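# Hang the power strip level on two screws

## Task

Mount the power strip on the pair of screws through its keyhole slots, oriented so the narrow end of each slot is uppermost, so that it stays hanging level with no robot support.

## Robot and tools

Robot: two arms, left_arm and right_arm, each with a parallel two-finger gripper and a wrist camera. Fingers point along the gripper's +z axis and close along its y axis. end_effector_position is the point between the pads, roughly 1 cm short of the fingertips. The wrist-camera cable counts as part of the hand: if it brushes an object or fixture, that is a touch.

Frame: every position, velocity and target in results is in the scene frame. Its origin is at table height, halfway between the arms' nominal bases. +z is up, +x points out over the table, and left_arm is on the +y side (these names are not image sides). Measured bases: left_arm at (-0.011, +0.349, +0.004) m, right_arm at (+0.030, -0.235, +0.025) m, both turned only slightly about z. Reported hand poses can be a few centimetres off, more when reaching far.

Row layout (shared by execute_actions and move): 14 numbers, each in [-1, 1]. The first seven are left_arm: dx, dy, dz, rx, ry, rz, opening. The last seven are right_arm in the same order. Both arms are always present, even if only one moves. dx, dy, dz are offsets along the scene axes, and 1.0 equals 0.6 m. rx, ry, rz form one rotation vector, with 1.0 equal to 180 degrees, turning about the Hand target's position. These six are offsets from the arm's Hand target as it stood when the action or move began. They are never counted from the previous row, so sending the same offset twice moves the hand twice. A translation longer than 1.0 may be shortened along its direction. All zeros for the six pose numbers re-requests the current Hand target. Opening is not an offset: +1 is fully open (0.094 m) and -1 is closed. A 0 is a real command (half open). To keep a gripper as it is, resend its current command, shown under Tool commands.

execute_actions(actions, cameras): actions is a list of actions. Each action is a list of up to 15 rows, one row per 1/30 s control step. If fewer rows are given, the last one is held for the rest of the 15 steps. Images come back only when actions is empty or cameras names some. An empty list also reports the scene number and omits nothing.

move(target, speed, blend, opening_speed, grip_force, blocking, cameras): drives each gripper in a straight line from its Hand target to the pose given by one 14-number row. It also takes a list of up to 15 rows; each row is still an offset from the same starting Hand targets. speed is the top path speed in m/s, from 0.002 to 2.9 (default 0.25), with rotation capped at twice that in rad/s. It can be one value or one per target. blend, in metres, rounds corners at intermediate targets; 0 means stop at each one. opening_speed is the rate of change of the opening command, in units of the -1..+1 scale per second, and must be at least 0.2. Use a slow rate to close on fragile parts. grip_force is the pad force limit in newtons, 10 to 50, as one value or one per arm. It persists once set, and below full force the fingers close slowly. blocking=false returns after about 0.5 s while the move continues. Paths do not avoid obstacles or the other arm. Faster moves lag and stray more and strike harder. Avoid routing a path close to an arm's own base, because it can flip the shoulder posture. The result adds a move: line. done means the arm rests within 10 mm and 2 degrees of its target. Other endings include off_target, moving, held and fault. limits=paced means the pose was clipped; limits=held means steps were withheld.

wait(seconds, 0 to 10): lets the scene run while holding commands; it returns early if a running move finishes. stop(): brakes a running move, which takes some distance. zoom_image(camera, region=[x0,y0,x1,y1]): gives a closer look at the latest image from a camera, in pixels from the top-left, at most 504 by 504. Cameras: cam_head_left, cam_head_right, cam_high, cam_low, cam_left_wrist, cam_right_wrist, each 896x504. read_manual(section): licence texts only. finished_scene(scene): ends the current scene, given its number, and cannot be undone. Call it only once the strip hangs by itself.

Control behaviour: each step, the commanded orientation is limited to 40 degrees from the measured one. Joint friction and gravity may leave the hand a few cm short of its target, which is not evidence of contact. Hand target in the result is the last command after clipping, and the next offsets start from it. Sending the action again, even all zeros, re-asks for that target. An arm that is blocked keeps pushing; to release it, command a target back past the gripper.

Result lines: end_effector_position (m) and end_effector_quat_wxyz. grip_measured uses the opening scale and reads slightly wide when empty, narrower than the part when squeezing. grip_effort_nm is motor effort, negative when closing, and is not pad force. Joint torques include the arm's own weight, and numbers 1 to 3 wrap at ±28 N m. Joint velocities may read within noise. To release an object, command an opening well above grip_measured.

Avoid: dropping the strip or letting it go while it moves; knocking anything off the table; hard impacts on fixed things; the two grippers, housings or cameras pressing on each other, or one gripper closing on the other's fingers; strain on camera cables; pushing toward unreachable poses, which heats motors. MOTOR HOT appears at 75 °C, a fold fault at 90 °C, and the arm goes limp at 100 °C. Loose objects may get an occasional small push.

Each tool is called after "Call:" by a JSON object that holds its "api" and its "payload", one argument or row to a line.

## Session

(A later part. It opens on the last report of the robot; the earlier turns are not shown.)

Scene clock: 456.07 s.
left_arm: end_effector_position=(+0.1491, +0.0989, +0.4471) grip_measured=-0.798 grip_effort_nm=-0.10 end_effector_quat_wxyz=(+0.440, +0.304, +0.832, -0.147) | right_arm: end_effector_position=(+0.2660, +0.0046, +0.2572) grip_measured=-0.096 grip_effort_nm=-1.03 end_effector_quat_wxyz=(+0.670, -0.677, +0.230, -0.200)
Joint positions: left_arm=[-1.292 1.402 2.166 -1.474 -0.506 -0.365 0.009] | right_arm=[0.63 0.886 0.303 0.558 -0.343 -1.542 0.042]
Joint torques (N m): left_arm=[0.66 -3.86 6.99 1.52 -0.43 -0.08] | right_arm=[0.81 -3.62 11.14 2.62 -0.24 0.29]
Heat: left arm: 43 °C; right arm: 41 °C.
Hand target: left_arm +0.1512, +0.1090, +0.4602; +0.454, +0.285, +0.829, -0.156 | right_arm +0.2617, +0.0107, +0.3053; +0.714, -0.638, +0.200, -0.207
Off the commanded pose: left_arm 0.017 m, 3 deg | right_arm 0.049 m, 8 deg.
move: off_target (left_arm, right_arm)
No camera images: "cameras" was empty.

Call:
{"api": "move", "payload": {
  "target": [0,0,0,0,0,0,-0.8,0.0,0.0,0.0,0.0055,-0.0067,0,-0.4],
  "speed": 0.04,
  "cameras": ["cam_right_wrist","cam_left_wrist"]
}}

Call:
{"api": "zoom_image", "payload": {
  "camera": "cam_left_wrist",
  "region": [400, 240, 440, 280]
}}

Call:
{"api": "zoom_image", "payload": {
  "camera": "cam_left_wrist",
  "region": [395, 80, 435, 120]
}}

Call:
{"api": "zoom_image", "payload": {
  "camera": "cam_left_wrist",
  "region": [410, 305, 450, 345]
}}

Call:
{"api": "zoom_image", "payload": {
  "camera": "cam_left_wrist",
  "region": [400, 10, 440, 50]
}}

Call:
{"api": "zoom_image", "payload": {
  "camera": "cam_right_wrist",
  "region": [480, 0, 600, 130]
}}

Scene clock: 458.20 s.
left_arm: end_effector_position=(+0.1491, +0.0989, +0.4471) grip_measured=-0.798 grip_effort_nm=-0.10 end_effector_quat_wxyz=(+0.440, +0.304, +0.832, -0.147) | right_arm: end_effector_position=(+0.2655, +0.0042, +0.2655) grip_measured=-0.096 grip_effort_nm=-1.03 end_effector_quat_wxyz=(+0.679, -0.668, +0.223, -0.207)
Joint positions: left_arm=[-1.292 1.402 2.166 -1.474 -0.506 -0.365 0.009] | right_arm=[0.63 0.879 0.303 0.584 -0.342 -1.542 0.042]
Joint torques (N m): left_arm=[0.66 -3.85 6.99 1.52 -0.43 -0.08] | right_arm=[0.94 -1.73 9.59 2.89 -0.24 0.33]
Heat: left arm: 43 °C; right arm: 41 °C.
Hand target: left_arm +0.1512, +0.1090, +0.4602; +0.454, +0.285, +0.829, -0.156 | right_arm +0.2616, +0.0107, +0.3053; +0.722, -0.630, +0.194, -0.212
Off the commanded pose: left_arm 0.017 m, 3 deg | right_arm 0.040 m, 7 deg.
move: off_target (left_arm, right_arm)
camera_calibration:
cam_left_wrist: T_world_to_cam=[[-0.631762, -0.774818, -0.0230992, 0.180704], [-0.658131, 0.551888, -0.512136, 0.310422], [0.40956, -0.308346, -0.858594, 0.440559], [0, 0, 0, 1]] pos_world=[0.138026, 0.104539, 0.541413]
cam_right_wrist: T_world_to_cam=[[0.0186233, 0.00764537, 0.999797, -0.265493], [0.502969, -0.8643, -0.0027596, -0.0930115], [0.864104, 0.502919, -0.0199415, -0.136134], [0, 0, 0, 1]] pos_world=[0.16936, -0.00989582, 0.262468]
Images, in order (width x height): cam_left_wrist 896x504, cam_right_wrist 896x504.

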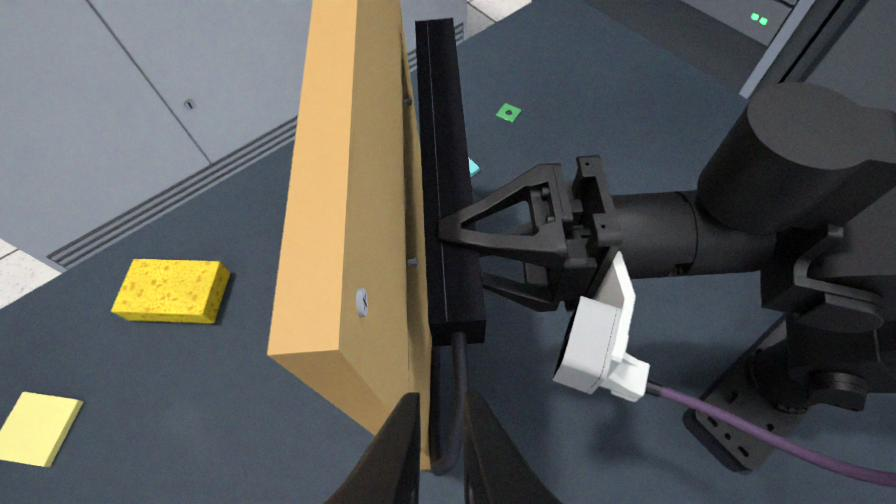

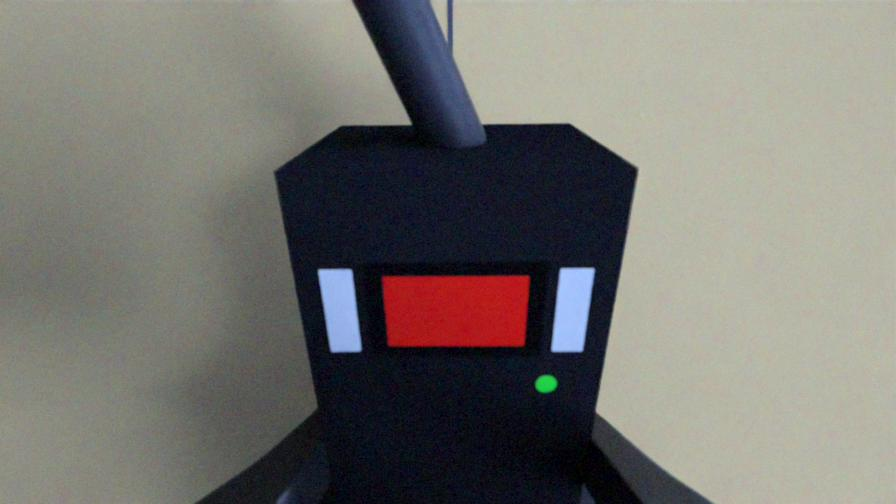

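Scaled by 12.600 from the camera's 896x504 image, which has a finer 1280x720 frame.

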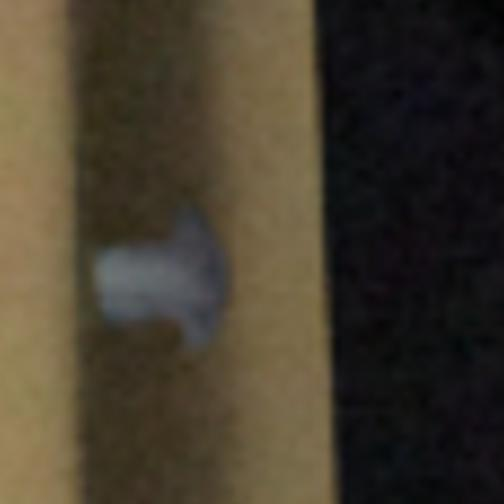

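Scaled by 12.600 from the camera's 896x504 image, which has a finer 1280x720 frame.

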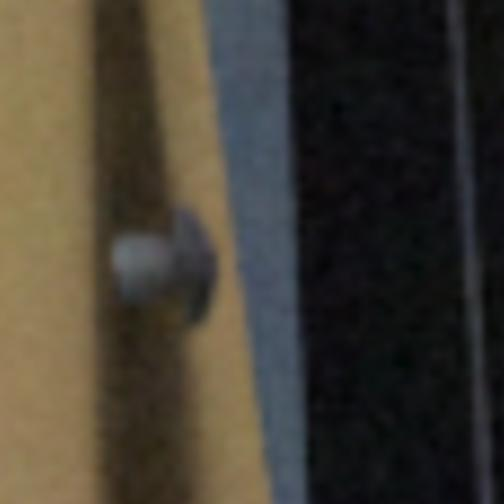

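Scaled by 12.600 from the camera's 896x504 image, which has a finer 1280x720 frame.

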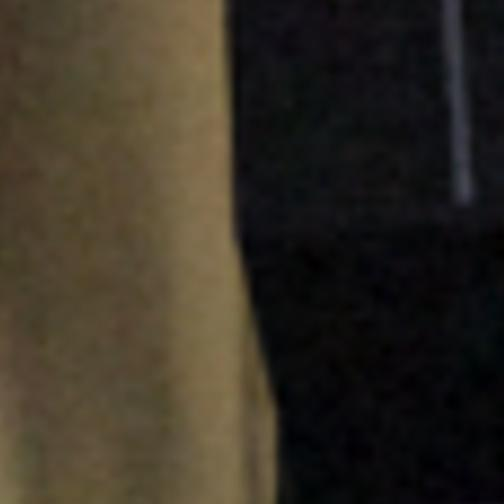

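Scaled by 12.600 from the camera's 896x504 image, which has a finer 1280x720 frame.

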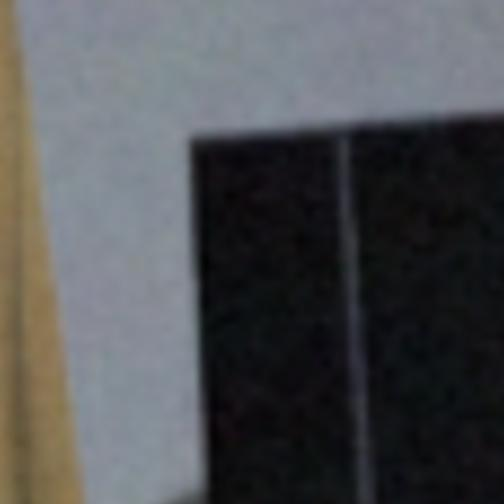

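Scaled by 3.877 from the camera's 896x504 image, which has a finer 1280x720 frame.

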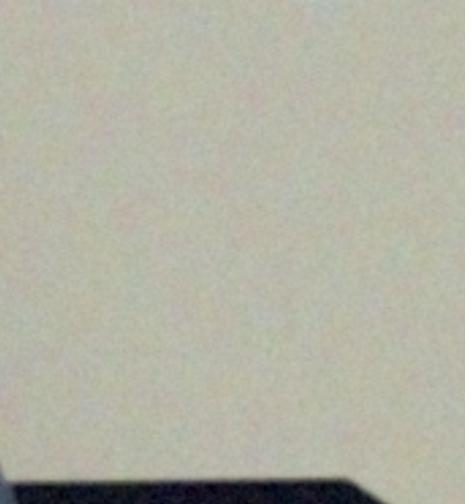

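Call:
{"api": "move", "payload": {
  "target": [0,0,0,0,0,0,-0.8,0.0,0.0,-0.018,0,0,0,-0.4],
  "speed": 0.04,
  "cameras": []
}}

Scene clock: 461.87 s.
left_arm: end_effector_position=(+0.1491, +0.0989, +0.4471) grip_measured=-0.798 grip_effort_nm=-0.10 end_effector_quat_wxyz=(+0.440, +0.304, +0.832, -0.147) | right_arm: end_effector_position=(+0.2690, +0.0066, +0.2696) grip_measured=-0.096 grip_effort_nm=-1.03 end_effector_quat_wxyz=(+0.687, -0.660, +0.217, -0.213)
Joint positions: left_arm=[-1.292 1.402 2.166 -1.474 -0.506 -0.365 0.009] | right_arm=[0.63 0.916 0.303 0.649 -0.342 -1.542 0.042]
Joint torques (N m): left_arm=[0.66 -3.85 6.99 1.53 -0.44 -0.08] | right_arm=[1.16 -1.89 6.67 2.92 -0.2 0.3]
Heat: left arm: 43 °C; right arm: 41 °C.
Hand target: left_arm +0.1512, +0.1090, +0.4602; +0.454, +0.285, +0.829, -0.156 | right_arm +0.2617, +0.0107, +0.2945; +0.721, -0.630, +0.194, -0.212
Off the commanded pose: left_arm 0.017 m, 3 deg | right_arm 0.026 m, 6 deg.
move: off_target (left_arm, right_arm)
No camera images: "cameras" was empty.

Call:
{"api": "move", "payload": {
  "target": [0,0,0,0,0,0,-0.8,-0.0057,-0.0042,-0.018,-0.0056,0.0077,0,-0.4],
  "speed": 0.04,
  "cameras": []
}}

Scene clock: 464.27 s.
left_arm: end_effector_position=(+0.1491, +0.0989, +0.4471) grip_measured=-0.798 grip_effort_nm=-0.10 end_effector_quat_wxyz=(+0.440, +0.304, +0.832, -0.147) | right_arm: end_effector_position=(+0.2673, +0.0054, +0.2590) grip_measured=-0.096 grip_effort_nm=-1.03 end_effector_quat_wxyz=(+0.681, -0.666, +0.223, -0.208)
Joint positions: left_arm=[-1.292 1.402 2.166 -1.474 -0.506 -0.365 0.009] | right_arm=[0.63 0.916 0.281 0.649 -0.342 -1.54 0.042]
Joint torques (N m): left_arm=[0.68 -3.85 6.99 1.53 -0.43 -0.08] | right_arm=[1.2 -3.55 6.56 2.71 -0.22 0.37]
Heat: left arm: 43 °C; right arm: 42 °C.
Hand target: left_arm +0.1512, +0.1090, +0.4602; +0.454, +0.285, +0.829, -0.156 | right_arm +0.2583, +0.0082, +0.2837; +0.713, -0.639, +0.201, -0.206
Off the commanded pose: left_arm 0.017 m, 3 deg | right_arm 0.026 m, 6 deg.
move: off_target (left_arm, right_arm)
No camera images: "cameras" was empty.

Call:
{"api": "move", "payload": {
  "target": [0,0,0,0,0,0,-0.8,-0.0008,-0.0006,-0.0042,-0.0010,0.0014,0,-0.4],
  "speed": 0.03,
  "cameras": ["cam_right_wrist","cam_left_wrist"]
}}

Call:
{"api": "zoom_image", "payload": {
  "camera": "cam_left_wrist",
  "region": [400, 240, 440, 280]
}}

Call:
{"api": "zoom_image", "payload": {
  "camera": "cam_left_wrist",
  "region": [395, 80, 435, 120]
}}

Call:
{"api": "zoom_image", "payload": {
  "camera": "cam_left_wrist",
  "region": [410, 305, 450, 345]
}}

Call:
{"api": "zoom_image", "payload": {
  "camera": "cam_left_wrist",
  "region": [400, 10, 440, 50]
}}

Call:
{"api": "zoom_image", "payload": {
  "camera": "cam_right_wrist",
  "region": [440, 0, 560, 130]
}}

Scene clock: 466.37 s.
left_arm: end_effector_position=(+0.1491, +0.0989, +0.4471) grip_measured=-0.798 grip_effort_nm=-0.10 end_effector_quat_wxyz=(+0.440, +0.304, +0.832, -0.147) | right_arm: end_effector_position=(+0.2669, +0.0051, +0.2563) grip_measured=-0.096 grip_effort_nm=-1.03 end_effector_quat_wxyz=(+0.679, -0.668, +0.224, -0.206)
Joint positions: left_arm=[-1.292 1.402 2.166 -1.474 -0.506 -0.365 0.009] | right_arm=[0.63 0.916 0.275 0.649 -0.342 -1.539 0.042]
Joint torques (N m): left_arm=[0.65 -3.86 6.99 1.53 -0.43 -0.08] | right_arm=[0.84 -3.77 6.38 2.72 -0.23 0.29]
Heat: left arm: 43 °C; right arm: 42 °C.
Hand target: left_arm +0.1512, +0.1090, +0.4602; +0.454, +0.285, +0.829, -0.156 | right_arm +0.2578, +0.0078, +0.2811; +0.712, -0.640, +0.202, -0.205
Off the commanded pose: left_arm 0.017 m, 3 deg | right_arm 0.027 m, 6 deg.
move: off_target (left_arm, right_arm)
camera_calibration:
cam_left_wrist: T_world_to_cam=[[-0.631762, -0.774818, -0.0230992, 0.180704], [-0.658131, 0.551888, -0.512136, 0.310422], [0.40956, -0.308346, -0.858594, 0.440559], [0, 0, 0, 1]] pos_world=[0.138026, 0.104539, 0.541413]
cam_right_wrist: T_world_to_cam=[[0.0202016, 0.00612478, 0.999777, -0.256803], [0.502626, -0.86449, -0.00486011, -0.0923312], [0.864268, 0.502612, -0.0205425, -0.137988], [0, 0, 0, 1]] pos_world=[0.170855, -0.00889198, 0.253463]
Images, in order (width x height): cam_left_wrist 896x504, cam_right_wrist 896x504.

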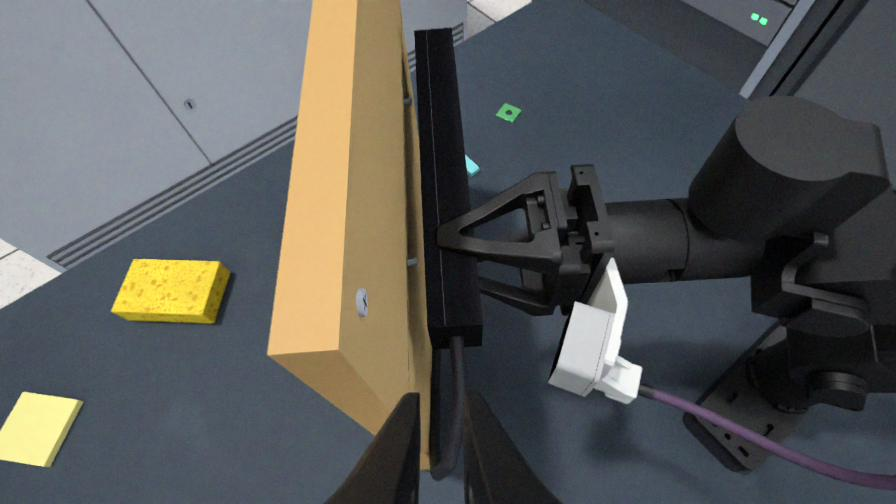

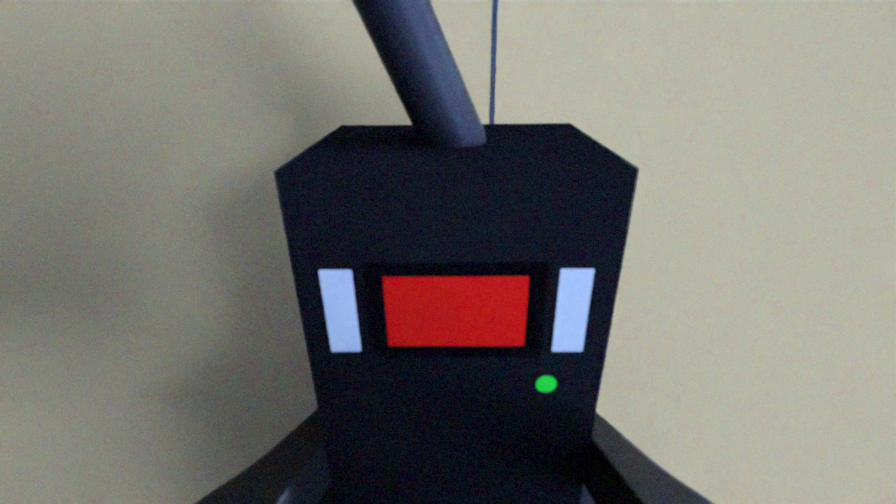

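Scaled by 12.600 from the camera's 896x504 image, which has a finer 1280x720 frame.

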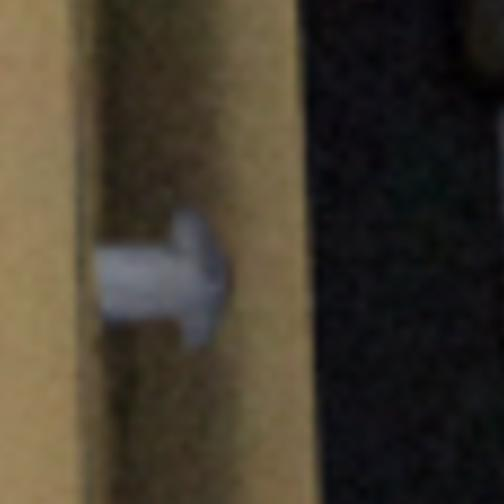

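Scaled by 12.600 from the camera's 896x504 image, which has a finer 1280x720 frame.

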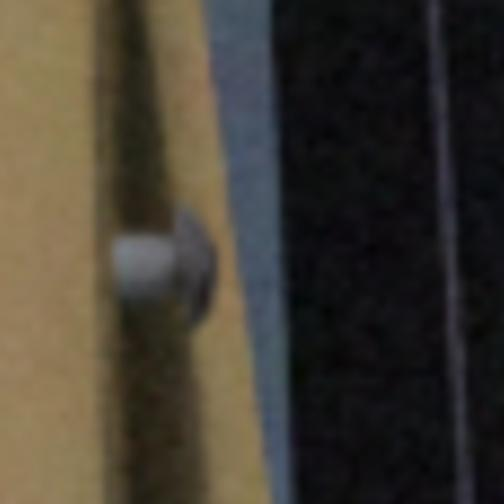

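Scaled by 12.600 from the camera's 896x504 image, which has a finer 1280x720 frame.

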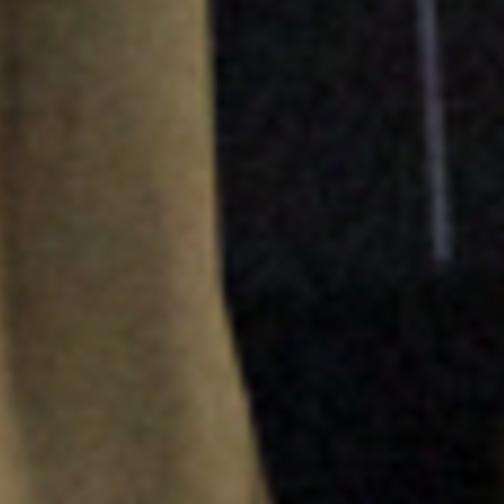

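Scaled by 12.600 from the camera's 896x504 image, which has a finer 1280x720 frame.

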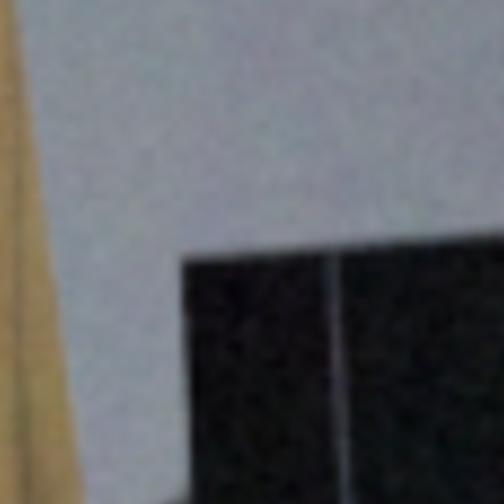

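Scaled by 3.877 from the camera's 896x504 image, which has a finer 1280x720 frame.

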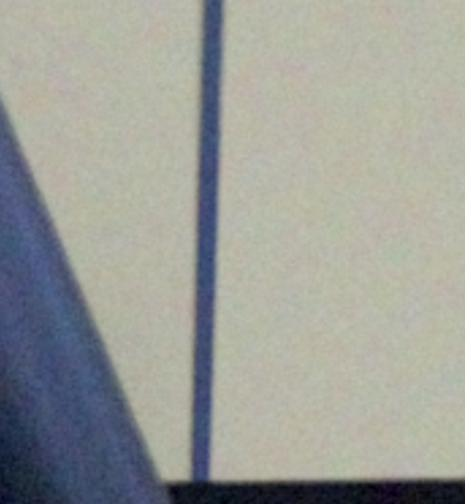

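Call:
{"api": "move", "payload": {
  "target": [0,0,0,0,0,0,-0.8,0.0082,0.0060,0.0330,0.0085,-0.0116,0,-0.4],
  "speed": 0.04,
  "cameras": []
}}

Scene clock: 471.63 s.
left_arm: end_effector_position=(+0.1491, +0.0989, +0.4471) grip_measured=-0.798 grip_effort_nm=-0.10 end_effector_quat_wxyz=(+0.440, +0.304, +0.832, -0.147) | right_arm: end_effector_position=(+0.2669, +0.0051, +0.2569) grip_measured=-0.096 grip_effort_nm=-1.03 end_effector_quat_wxyz=(+0.680, -0.667, +0.224, -0.207)
Joint positions: left_arm=[-1.292 1.402 2.166 -1.474 -0.506 -0.365 0.009] | right_arm=[0.63 0.916 0.275 0.651 -0.342 -1.539 0.042]
Joint torques (N m): left_arm=[0.68 -3.86 6.98 1.53 -0.43 -0.08] | right_arm=[0.98 -2.55 9.92 2.85 -0.21 0.32]
Heat: left arm: 43 °C; right arm: 42 °C.
Hand target: left_arm +0.1512, +0.1090, +0.4602; +0.454, +0.285, +0.829, -0.156 | right_arm +0.2627, +0.0114, +0.3010; +0.724, -0.627, +0.192, -0.214
Off the commanded pose: left_arm 0.017 m, 3 deg | right_arm 0.045 m, 8 deg.
move: off_target (left_arm, right_arm)
No camera images: "cameras" was empty.

Call:
{"api": "move", "payload": {
  "target": [0,0,0,0,0,0,-0.8,0.0107,0.0148,0.0020,0,0,0,-0.4],
  "speed": 0.03,
  "cameras": []
}}

Scene clock: 473.03 s.
left_arm: end_effector_position=(+0.1491, +0.0989, +0.4471) grip_measured=-0.798 grip_effort_nm=-0.10 end_effector_quat_wxyz=(+0.440, +0.304, +0.832, -0.147) | right_arm: end_effector_position=(+0.2704, +0.0108, +0.2546) grip_measured=-0.096 grip_effort_nm=-1.03 end_effector_quat_wxyz=(+0.678, -0.669, +0.225, -0.205)
Joint positions: left_arm=[-1.292 1.402 2.166 -1.474 -0.506 -0.365 0.009] | right_arm=[0.645 0.961 0.287 0.678 -0.328 -1.539 0.042]
Joint torques (N m): left_arm=[0.66 -3.86 6.99 1.53 -0.44 -0.08] | right_arm=[1.2 -1.69 10.97 2.89 -0.22 0.28]
Heat: left arm: 43 °C; right arm: 42 °C.
Hand target: left_arm +0.1512, +0.1090, +0.4602; +0.454, +0.285, +0.829, -0.156 | right_arm +0.2691, +0.0203, +0.3021; +0.724, -0.627, +0.192, -0.214
Off the commanded pose: left_arm 0.017 m, 3 deg | right_arm 0.049 m, 8 deg.
move: off_target (left_arm, right_arm)
No camera images: "cameras" was empty.

Call:
{"api": "move", "payload": {
  "target": [0,0,0,0,0,0,-0.8,0.0010,0.0007,0.0047,0.0011,-0.0015,0,-0.4],
  "speed": 0.03,
  "cameras": ["cam_right_wrist","cam_left_wrist"]
}}

Call:
{"api": "zoom_image", "payload": {
  "camera": "cam_left_wrist",
  "region": [400, 240, 440, 280]
}}

Call:
{"api": "zoom_image", "payload": {
  "camera": "cam_left_wrist",
  "region": [395, 80, 435, 120]
}}

Call:
{"api": "zoom_image", "payload": {
  "camera": "cam_left_wrist",
  "region": [405, 305, 445, 345]
}}

Call:
{"api": "zoom_image", "payload": {
  "camera": "cam_left_wrist",
  "region": [395, 10, 435, 50]
}}

Call:
{"api": "zoom_image", "payload": {
  "camera": "cam_right_wrist",
  "region": [440, 0, 560, 130]
}}

Scene clock: 475.47 s.
left_arm: end_effector_position=(+0.1491, +0.0989, +0.4471) grip_measured=-0.798 grip_effort_nm=-0.10 end_effector_quat_wxyz=(+0.440, +0.304, +0.832, -0.147) | right_arm: end_effector_position=(+0.2704, +0.0109, +0.2548) grip_measured=-0.096 grip_effort_nm=-1.03 end_effector_quat_wxyz=(+0.678, -0.669, +0.225, -0.205)
Joint positions: left_arm=[-1.292 1.402 2.166 -1.474 -0.506 -0.365 0.009] | right_arm=[0.645 0.961 0.287 0.678 -0.328 -1.539 0.042]
Joint torques (N m): left_arm=[0.66 -3.86 6.99 1.52 -0.43 -0.08] | right_arm=[1.13 -1.94 11.64 2.97 -0.21 0.28]
Heat: left arm: 43 °C; right arm: 43 °C.
Hand target: left_arm +0.1512, +0.1090, +0.4602; +0.454, +0.285, +0.829, -0.156 | right_arm +0.2697, +0.0207, +0.3049; +0.726, -0.625, +0.190, -0.215
Off the commanded pose: left_arm 0.017 m, 3 deg | right_arm 0.051 m, 8 deg.
move: off_target (left_arm, right_arm)
camera_calibration:
cam_left_wrist: T_world_to_cam=[[-0.631762, -0.774818, -0.0230992, 0.180704], [-0.658131, 0.551888, -0.512136, 0.310422], [0.40956, -0.308346, -0.858594, 0.440559], [0, 0, 0, 1]] pos_world=[0.138026, 0.104539, 0.541413]
cam_right_wrist: T_world_to_cam=[[0.0239067, 0.00831615, 0.99968, -0.256321], [0.503541, -0.863958, -0.00485474, -0.0894138], [0.86364, 0.503496, -0.0248419, -0.142645], [0, 0, 0, 1]] pos_world=[0.174346, -0.00329668, 0.252261]
Images, in order (width x height): cam_left_wrist 896x504, cam_right_wrist 896x504.

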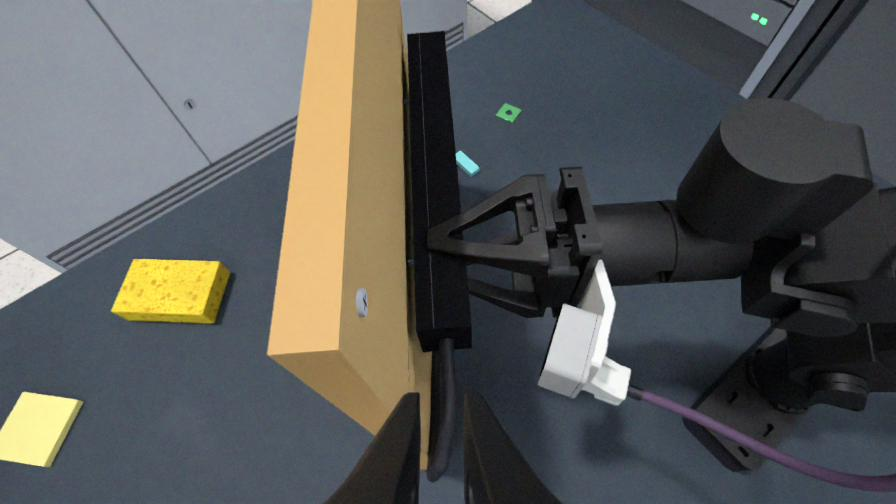

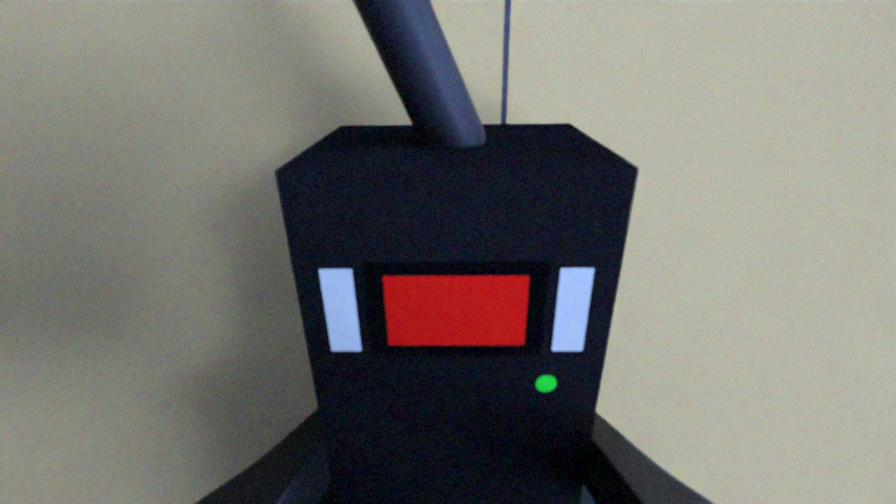

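Scaled by 12.600 from the camera's 896x504 image, which has a finer 1280x720 frame.

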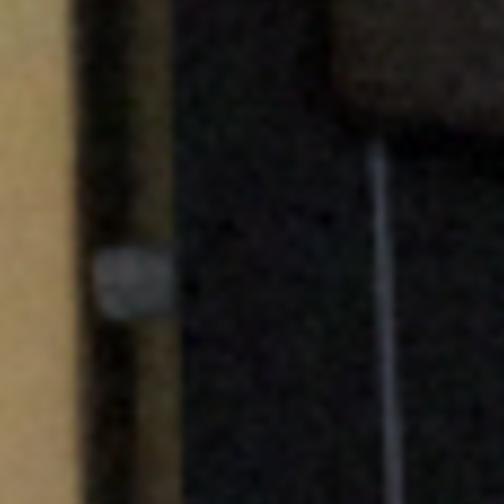

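Scaled by 12.600 from the camera's 896x504 image, which has a finer 1280x720 frame.

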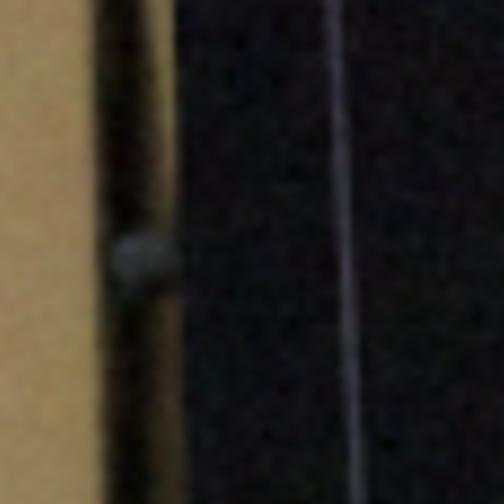

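Scaled by 12.600 from the camera's 896x504 image, which has a finer 1280x720 frame.

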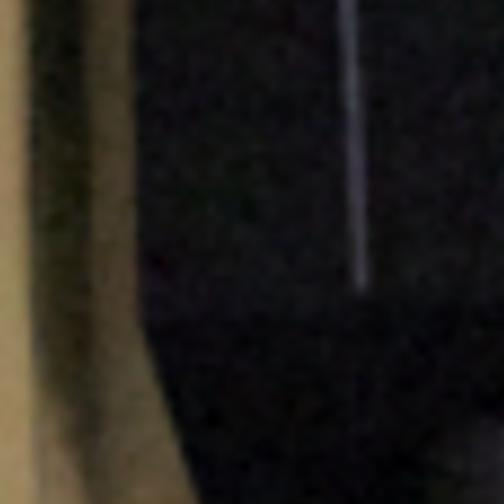

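Scaled by 12.600 from the camera's 896x504 image, which has a finer 1280x720 frame.

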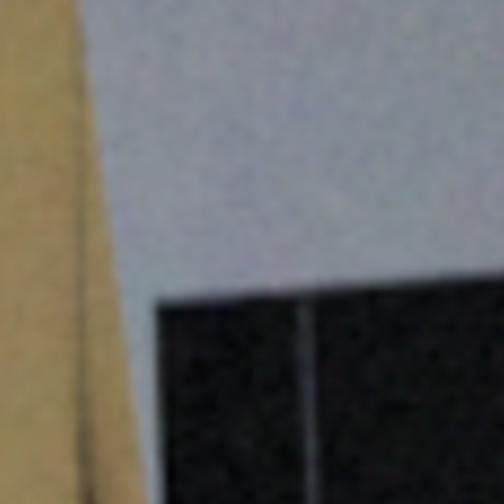

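Scaled by 3.877 from the camera's 896x504 image, which has a finer 1280x720 frame.

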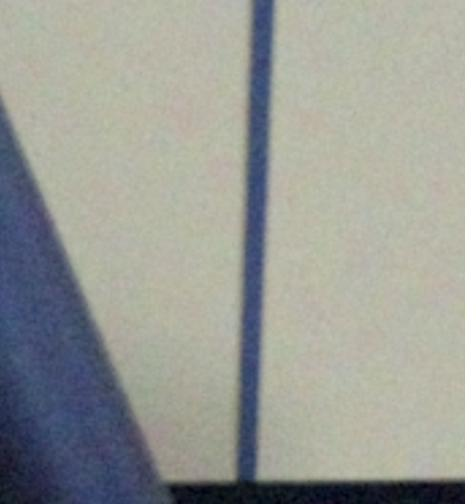

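Call:
{"api": "move", "payload": {
  "target": [0,0,0,0,0,0,-0.8,0.0014,0.0010,0.0070,0.0016,-0.0022,0,-0.4],
  "speed": 0.03,
  "cameras": []
}}

Scene clock: 478.20 s.
left_arm: end_effector_position=(+0.1491, +0.0989, +0.4471) grip_measured=-0.798 grip_effort_nm=-0.10 end_effector_quat_wxyz=(+0.440, +0.304, +0.832, -0.147) | right_arm: end_effector_position=(+0.2705, +0.0109, +0.2551) grip_measured=-0.096 grip_effort_nm=-1.03 end_effector_quat_wxyz=(+0.678, -0.669, +0.225, -0.205)
Joint positions: left_arm=[-1.292 1.402 2.166 -1.474 -0.506 -0.365 0.009] | right_arm=[0.645 0.961 0.288 0.678 -0.328 -1.539 0.042]
Joint torques (N m): left_arm=[0.66 -3.86 6.99 1.52 -0.44 -0.09] | right_arm=[1.24 -2.17 12.23 2.92 -0.19 0.26]
Heat: left arm: 43 °C; right arm: 43 °C.
Hand target: left_arm +0.1512, +0.1090, +0.4602; +0.454, +0.285, +0.829, -0.156 | right_arm +0.2705, +0.0213, +0.3092; +0.728, -0.623, +0.188, -0.217
Off the commanded pose: left_arm 0.017 m, 3 deg | right_arm 0.055 m, 9 deg.
move: off_target (left_arm, right_arm)
No camera images: "cameras" was empty.

Call:
{"api": "move", "payload": {
  "target": [0,0,0,0,0,0,-0.8,0.0004,0.0003,0.0100,0.0010,-0.0014,0,-0.4],
  "speed": 0.03,
  "cameras": []
}}

Scene clock: 479.77 s.
left_arm: end_effector_position=(+0.1491, +0.0989, +0.4471) grip_measured=-0.798 grip_effort_nm=-0.10 end_effector_quat_wxyz=(+0.440, +0.304, +0.832, -0.147) | right_arm: end_effector_position=(+0.2706, +0.0111, +0.2550) grip_measured=-0.096 grip_effort_nm=-1.03 end_effector_quat_wxyz=(+0.678, -0.670, +0.225, -0.205)
Joint positions: left_arm=[-1.292 1.402 2.166 -1.474 -0.506 -0.365 0.009] | right_arm=[0.645 0.961 0.29 0.674 -0.329 -1.539 0.042]
Joint torques (N m): left_arm=[0.65 -3.85 6.99 1.52 -0.44 -0.08] | right_arm=[0.96 -2.96 13.23 2.74 -0.21 0.34]
Heat: left arm: 43 °C; right arm: 43 °C.
Hand target: left_arm +0.1512, +0.1090, +0.4602; +0.454, +0.285, +0.829, -0.156 | right_arm +0.2707, +0.0215, +0.3152; +0.729, -0.621, +0.187, -0.218
Off the commanded pose: left_arm 0.017 m, 3 deg | right_arm 0.061 m, 9 deg.
move: off_target (left_arm, right_arm)
No camera images: "cameras" was empty.

Call:
{"api": "move", "payload": {
  "target": [0,0,0,0,0,0,-0.8,-0.0068,-0.0095,-0.0180,-0.0016,0.0022,0,-0.4],
  "speed": 0.04,
  "cameras": ["cam_left_wrist","cam_right_wrist"]
}}

Call:
{"api": "zoom_image", "payload": {
  "camera": "cam_left_wrist",
  "region": [400, 240, 440, 280]
}}

Call:
{"api": "zoom_image", "payload": {
  "camera": "cam_left_wrist",
  "region": [395, 80, 435, 120]
}}

Scene clock: 486.10 s.
left_arm: end_effector_position=(+0.1491, +0.0989, +0.4471) grip_measured=-0.798 grip_effort_nm=-0.10 end_effector_quat_wxyz=(+0.440, +0.304, +0.832, -0.147) | right_arm: end_effector_position=(+0.2704, +0.0110, +0.2594) grip_measured=-0.096 grip_effort_nm=-1.03 end_effector_quat_wxyz=(+0.681, -0.666, +0.223, -0.207)
Joint positions: left_arm=[-1.292 1.402 2.166 -1.474 -0.506 -0.365 0.009] | right_arm=[0.645 0.955 0.295 0.674 -0.329 -1.539 0.042]
Joint torques (N m): left_arm=[0.68 -3.86 6.98 1.53 -0.43 -0.08] | right_arm=[0.38 -2.85 9.89 2.92 -0.27 0.27]
Heat: left arm: 43 °C; right arm: 44 °C.
Hand target: left_arm +0.1512, +0.1090, +0.4602; +0.454, +0.285, +0.829, -0.156 | right_arm +0.2667, +0.0158, +0.3044; +0.727, -0.624, +0.189, -0.216
Off the commanded pose: left_arm 0.017 m, 3 deg | right_arm 0.045 m, 8 deg.
move: off_target (left_arm, right_arm)
camera_calibration:
cam_left_wrist: T_world_to_cam=[[-0.631762, -0.774818, -0.0230992, 0.180704], [-0.658131, 0.551888, -0.512136, 0.310422], [0.40956, -0.308346, -0.858594, 0.440559], [0, 0, 0, 1]] pos_world=[0.138026, 0.104539, 0.541413]
cam_right_wrist: T_world_to_cam=[[0.0155737, 0.00276265, 0.999875, -0.258639], [0.503994, -0.86369, -0.00546366, -0.0892295], [0.863567, 0.504016, -0.0148432, -0.145179], [0, 0, 0, 1]] pos_world=[0.174371, -0.0031796, 0.255964]
Images, in order (width x height): cam_left_wrist 896x504, cam_right_wrist 896x504.

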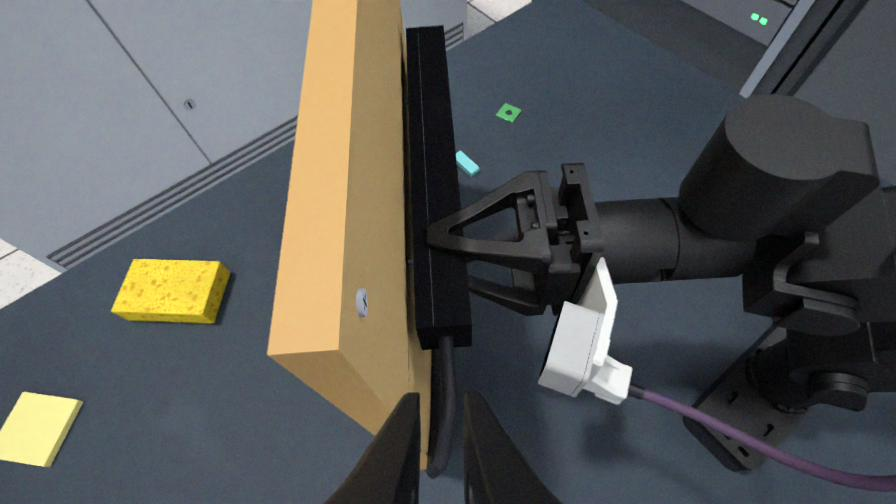

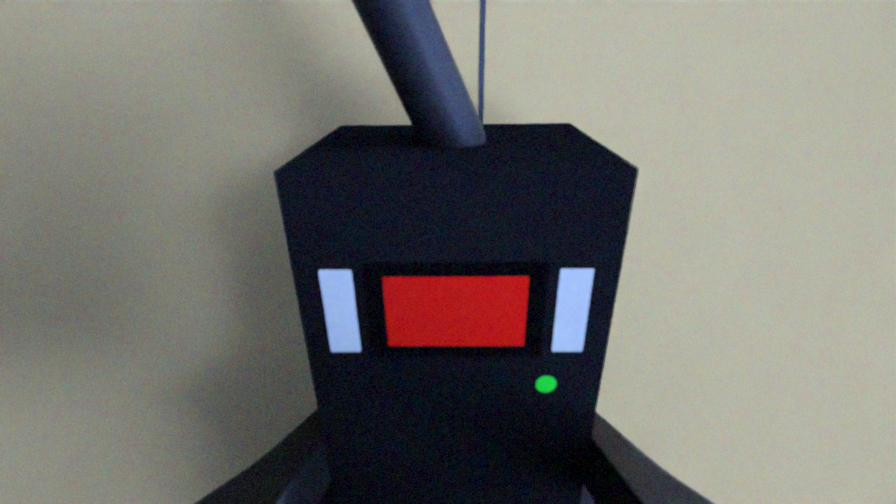

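Scaled by 12.600 from the camera's 896x504 image, which has a finer 1280x720 frame.

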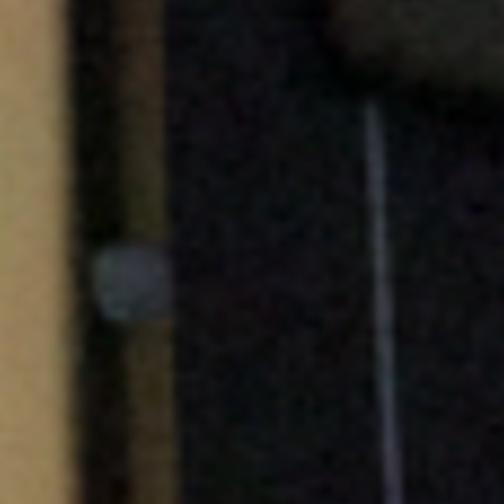

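Scaled by 12.600 from the camera's 896x504 image, which has a finer 1280x720 frame.

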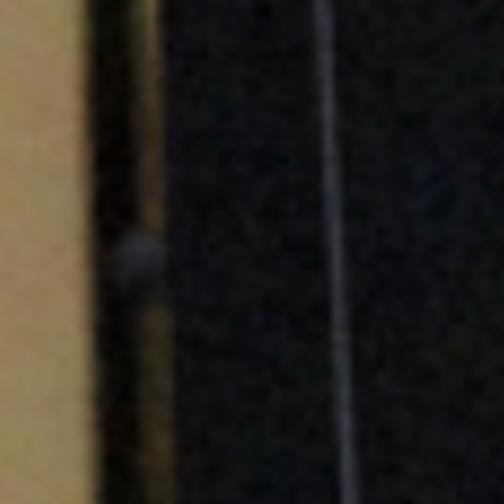

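Call:
{"api": "move", "payload": {
  "target": [0,0,0,0,0,0,-0.8,0.0039,0.0054,-0.0020,0,0,0,-0.4],
  "speed": 0.03,
  "cameras": []
}}

Scene clock: 489.00 s.
left_arm: end_effector_position=(+0.1491, +0.0989, +0.4471) grip_measured=-0.798 grip_effort_nm=-0.10 end_effector_quat_wxyz=(+0.440, +0.304, +0.832, -0.147) | right_arm: end_effector_position=(+0.2711, +0.0114, +0.2594) grip_measured=-0.096 grip_effort_nm=-1.03 end_effector_quat_wxyz=(+0.681, -0.666, +0.222, -0.208)
Joint positions: left_arm=[-1.292 1.402 2.166 -1.474 -0.506 -0.365 0.009] | right_arm=[0.645 0.963 0.295 0.684 -0.329 -1.54 0.042]
Joint torques (N m): left_arm=[0.66 -3.85 6.98 1.52 -0.43 -0.08] | right_arm=[0.76 -1.55 10.06 3.05 -0.26 0.24]
Heat: left arm: 43 °C; right arm: 44 °C.
Hand target: left_arm +0.1512, +0.1090, +0.4602; +0.454, +0.285, +0.829, -0.156 | right_arm +0.2690, +0.0190, +0.3031; +0.727, -0.624, +0.189, -0.216
Off the commanded pose: left_arm 0.017 m, 3 deg | right_arm 0.045 m, 8 deg.
move: off_target (left_arm, right_arm)
No camera images: "cameras" was empty.

Call:
{"api": "move", "payload": {
  "target": [0,0,0,0,0,0,-0.8,0.0010,0.0007,-0.0038,-0.0012,0.0016,0,-0.4],
  "speed": 0.03,
  "cameras": []
}}

Scene clock: 490.27 s.
left_arm: end_effector_position=(+0.1491, +0.0989, +0.4471) grip_measured=-0.798 grip_effort_nm=-0.10 end_effector_quat_wxyz=(+0.440, +0.304, +0.832, -0.147) | right_arm: end_effector_position=(+0.2711, +0.0115, +0.2594) grip_measured=-0.096 grip_effort_nm=-1.03 end_effector_quat_wxyz=(+0.682, -0.666, +0.221, -0.208)
Joint positions: left_arm=[-1.292 1.402 2.166 -1.474 -0.506 -0.365 0.009] | right_arm=[0.645 0.963 0.295 0.685 -0.329 -1.54 0.042]
Joint torques (N m): left_arm=[0.66 -3.86 7.01 1.52 -0.43 -0.08] | right_arm=[0.87 -0.96 10.15 3.01 -0.22 0.27]
Heat: left arm: 43 °C; right arm: 44 °C.
Hand target: left_arm +0.1512, +0.1090, +0.4602; +0.454, +0.285, +0.829, -0.156 | right_arm +0.2696, +0.0194, +0.3009; +0.725, -0.626, +0.191, -0.215
Off the commanded pose: left_arm 0.017 m, 3 deg | right_arm 0.042 m, 8 deg.
move: off_target (left_arm, right_arm)
No camera images: "cameras" was empty.

Call:
{"api": "move", "payload": {
  "target": [0,0,0,0,0,0,-0.8,0.0010,0.0007,-0.0050,-0.0014,0.0019,0,-0.4],
  "speed": 0.03,
  "cameras": []
}}

Scene clock: 491.43 s.
left_arm: end_effector_position=(+0.1491, +0.0989, +0.4471) grip_measured=-0.798 grip_effort_nm=-0.10 end_effector_quat_wxyz=(+0.440, +0.304, +0.832, -0.147) | right_arm: end_effector_position=(+0.2711, +0.0116, +0.2594) grip_measured=-0.096 grip_effort_nm=-1.03 end_effector_quat_wxyz=(+0.682, -0.666, +0.221, -0.208)
Joint positions: left_arm=[-1.292 1.402 2.166 -1.474 -0.506 -0.365 0.009] | right_arm=[0.645 0.965 0.295 0.686 -0.329 -1.54 0.042]
Joint torques (N m): left_arm=[0.66 -3.86 6.99 1.52 -0.44 -0.08] | right_arm=[0.91 -0.53 9.89 3.01 -0.25 0.28]
Heat: left arm: 43 °C; right arm: 44 °C.
Hand target: left_arm +0.1512, +0.1090, +0.4602; +0.454, +0.285, +0.829, -0.156 | right_arm +0.2702, +0.0199, +0.2979; +0.723, -0.628, +0.192, -0.213
Off the commanded pose: left_arm 0.017 m, 3 deg | right_arm 0.039 m, 7 deg.
move: off_target (left_arm, right_arm)
No camera images: "cameras" was empty.

Call:
{"api": "move", "payload": {
  "target": [0,0,0,0,0,0,-0.8,-0.0095,-0.0130,0,0,0,0,-0.4],
  "speed": 0.04,
  "cameras": []
}}

Scene clock: 493.37 s.
left_arm: end_effector_position=(+0.1491, +0.0989, +0.4471) grip_measured=-0.798 grip_effort_nm=-0.10 end_effector_quat_wxyz=(+0.440, +0.304, +0.832, -0.147) | right_arm: end_effector_position=(+0.2710, +0.0114, +0.2595) grip_measured=-0.096 grip_effort_nm=-1.03 end_effector_quat_wxyz=(+0.682, -0.666, +0.220, -0.207)
Joint positions: left_arm=[-1.292 1.402 2.166 -1.474 -0.506 -0.365 0.009] | right_arm=[0.641 0.963 0.295 0.685 -0.336 -1.54 0.042]
Joint torques (N m): left_arm=[0.66 -3.85 6.99 1.53 -0.43 -0.08] | right_arm=[-0.21 -4.52 8.31 2.78 -0.34 0.29]
Heat: left arm: 43 °C; right arm: 44 °C.
Hand target: left_arm +0.1512, +0.1090, +0.4602; +0.454, +0.285, +0.829, -0.156 | right_arm +0.2645, +0.0121, +0.2979; +0.723, -0.628, +0.192, -0.213
Off the commanded pose: left_arm 0.017 m, 3 deg | right_arm 0.039 m, 7 deg.
move: off_target (left_arm, right_arm)
No camera images: "cameras" was empty.

Call:
{"api": "move", "payload": {
  "target": [0,0,0,0,0,0,-0.8,-0.0070,-0.0095,0,0,0,0,-0.4],
  "speed": 0.04,
  "cameras": ["cam_right_wrist","cam_left_wrist"]
}}

Call:
{"api": "zoom_image", "payload": {
  "camera": "cam_left_wrist",
  "region": [400, 240, 440, 280]
}}

Call:
{"api": "zoom_image", "payload": {
  "camera": "cam_left_wrist",
  "region": [395, 80, 435, 120]
}}

Call:
{"api": "zoom_image", "payload": {
  "camera": "cam_right_wrist",
  "region": [420, 0, 540, 130]
}}

Scene clock: 495.03 s.
left_arm: end_effector_position=(+0.1491, +0.0989, +0.4471) grip_measured=-0.798 grip_effort_nm=-0.10 end_effector_quat_wxyz=(+0.440, +0.304, +0.832, -0.147) | right_arm: end_effector_position=(+0.2698, +0.0054, +0.2690) grip_measured=-0.096 grip_effort_nm=-1.03 end_effector_quat_wxyz=(+0.688, -0.657, +0.218, -0.215)
Joint positions: left_arm=[-1.292 1.402 2.166 -1.474 -0.506 -0.365 0.009] | right_arm=[0.625 0.921 0.295 0.669 -0.342 -1.539 0.042]
Joint torques (N m): left_arm=[0.65 -3.85 6.99 1.52 -0.44 -0.09] | right_arm=[0.14 -4.19 7.16 2.65 -0.34 0.33]
Heat: left arm: 43 °C; right arm: 44 °C.
Hand target: left_arm +0.1512, +0.1090, +0.4602; +0.454, +0.285, +0.829, -0.156 | right_arm +0.2603, +0.0064, +0.2978; +0.723, -0.628, +0.192, -0.213
Off the commanded pose: left_arm 0.017 m, 3 deg | right_arm 0.030 m, 6 deg.
move: off_target (left_arm, right_arm)
camera_calibration:
cam_left_wrist: T_world_to_cam=[[-0.631762, -0.774818, -0.0230992, 0.180704], [-0.658131, 0.551888, -0.512136, 0.310422], [0.40956, -0.308346, -0.858594, 0.440559], [0, 0, 0, 1]] pos_world=[0.138026, 0.104539, 0.541413]
cam_right_wrist: T_world_to_cam=[[-0.00840757, -0.014169, 0.999864, -0.261793], [0.498868, -0.86664, -0.0080863, -0.0916449], [0.866637, 0.498732, 0.0143548, -0.150367], [0, 0, 0, 1]] pos_world=[0.173831, -0.00813982, 0.263175]
Images, in order (width x height): cam_left_wrist 896x504, cam_right_wrist 896x504.

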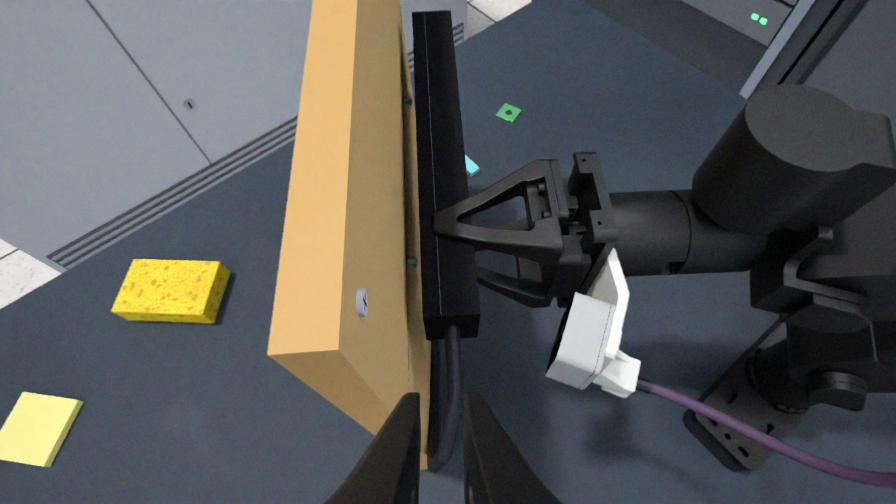

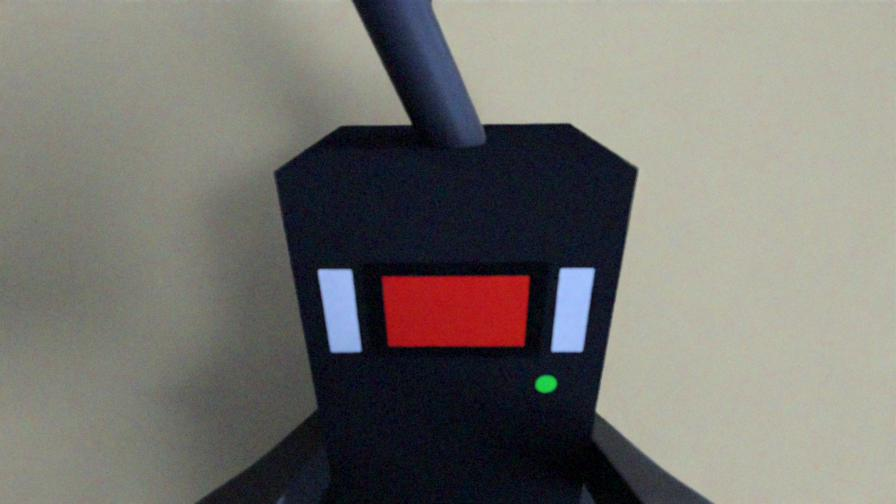

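Scaled by 12.600 from the camera's 896x504 image, which has a finer 1280x720 frame.

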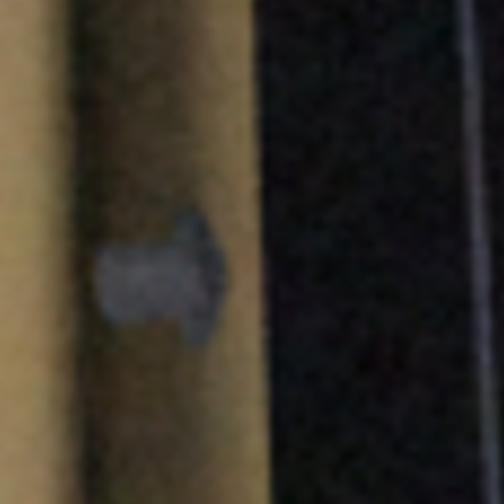

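Scaled by 12.600 from the camera's 896x504 image, which has a finer 1280x720 frame.

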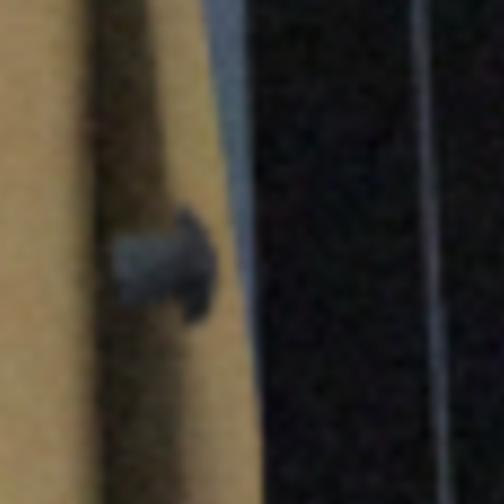

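Scaled by 3.877 from the camera's 896x504 image, which has a finer 1280x720 frame.

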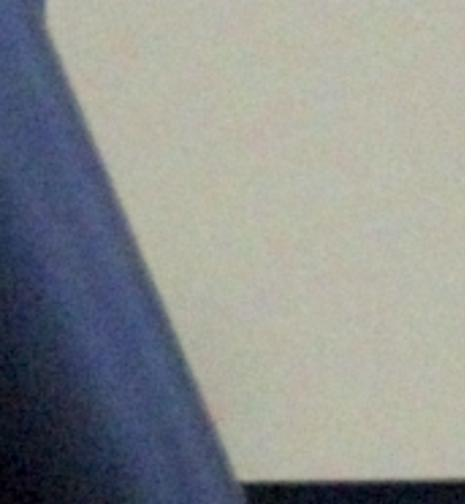

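Call:
{"api": "move", "payload": {
  "target": [0,0,0,0,0,0,-0.8,0.0035,0.0025,0.0238,0.0056,-0.0077,0,-0.4],
  "speed": 0.04,
  "cameras": []
}}

Scene clock: 500.00 s.
left_arm: end_effector_position=(+0.1491, +0.0989, +0.4471) grip_measured=-0.798 grip_effort_nm=-0.10 end_effector_quat_wxyz=(+0.440, +0.304, +0.832, -0.147) | right_arm: end_effector_position=(+0.2696, +0.0055, +0.2688) grip_measured=-0.096 grip_effort_nm=-1.03 end_effector_quat_wxyz=(+0.688, -0.658, +0.218, -0.215)
Joint positions: left_arm=[-1.292 1.402 2.166 -1.474 -0.506 -0.365 0.009] | right_arm=[0.625 0.921 0.295 0.668 -0.343 -1.539 0.042]
Joint torques (N m): left_arm=[0.66 -3.85 6.99 1.53 -0.43 -0.08] | right_arm=[0.01 -4.18 9.7 2.73 -0.41 0.28]
Heat: left arm: 43 °C; right arm: 43 °C.
Hand target: left_arm +0.1512, +0.1090, +0.4602; +0.454, +0.285, +0.829, -0.156 | right_arm +0.2624, +0.0079, +0.3121; +0.731, -0.619, +0.186, -0.219
Off the commanded pose: left_arm 0.017 m, 3 deg | right_arm 0.044 m, 8 deg.
move: off_target (left_arm, right_arm)
No camera images: "cameras" was empty.

Call:
{"api": "move", "payload": {
  "target": [0,0,0,0,0,0,-0.8,0.0051,0.0037,-0.0158,-0.0056,0.0077,0,-0.4],
  "speed": 0.04,
  "cameras": []
}}

Scene clock: 501.30 s.
left_arm: end_effector_position=(+0.1491, +0.0989, +0.4471) grip_measured=-0.798 grip_effort_nm=-0.10 end_effector_quat_wxyz=(+0.440, +0.304, +0.832, -0.147) | right_arm: end_effector_position=(+0.2698, +0.0047, +0.2696) grip_measured=-0.096 grip_effort_nm=-1.03 end_effector_quat_wxyz=(+0.689, -0.657, +0.218, -0.216)
Joint positions: left_arm=[-1.292 1.402 2.166 -1.474 -0.506 -0.365 0.009] | right_arm=[0.623 0.918 0.295 0.667 -0.344 -1.539 0.042]
Joint torques (N m): left_arm=[0.66 -3.85 6.99 1.52 -0.43 -0.08] | right_arm=[0.28 -1.91 9.57 2.63 -0.37 0.32]
Heat: left arm: 43 °C; right arm: 43 °C.
Hand target: left_arm +0.1512, +0.1090, +0.4602; +0.454, +0.285, +0.829, -0.156 | right_arm +0.2655, +0.0100, +0.3027; +0.723, -0.628, +0.192, -0.213
Off the commanded pose: left_arm 0.017 m, 3 deg | right_arm 0.034 m, 6 deg.
move: off_target (left_arm, right_arm)
No camera images: "cameras" was empty.


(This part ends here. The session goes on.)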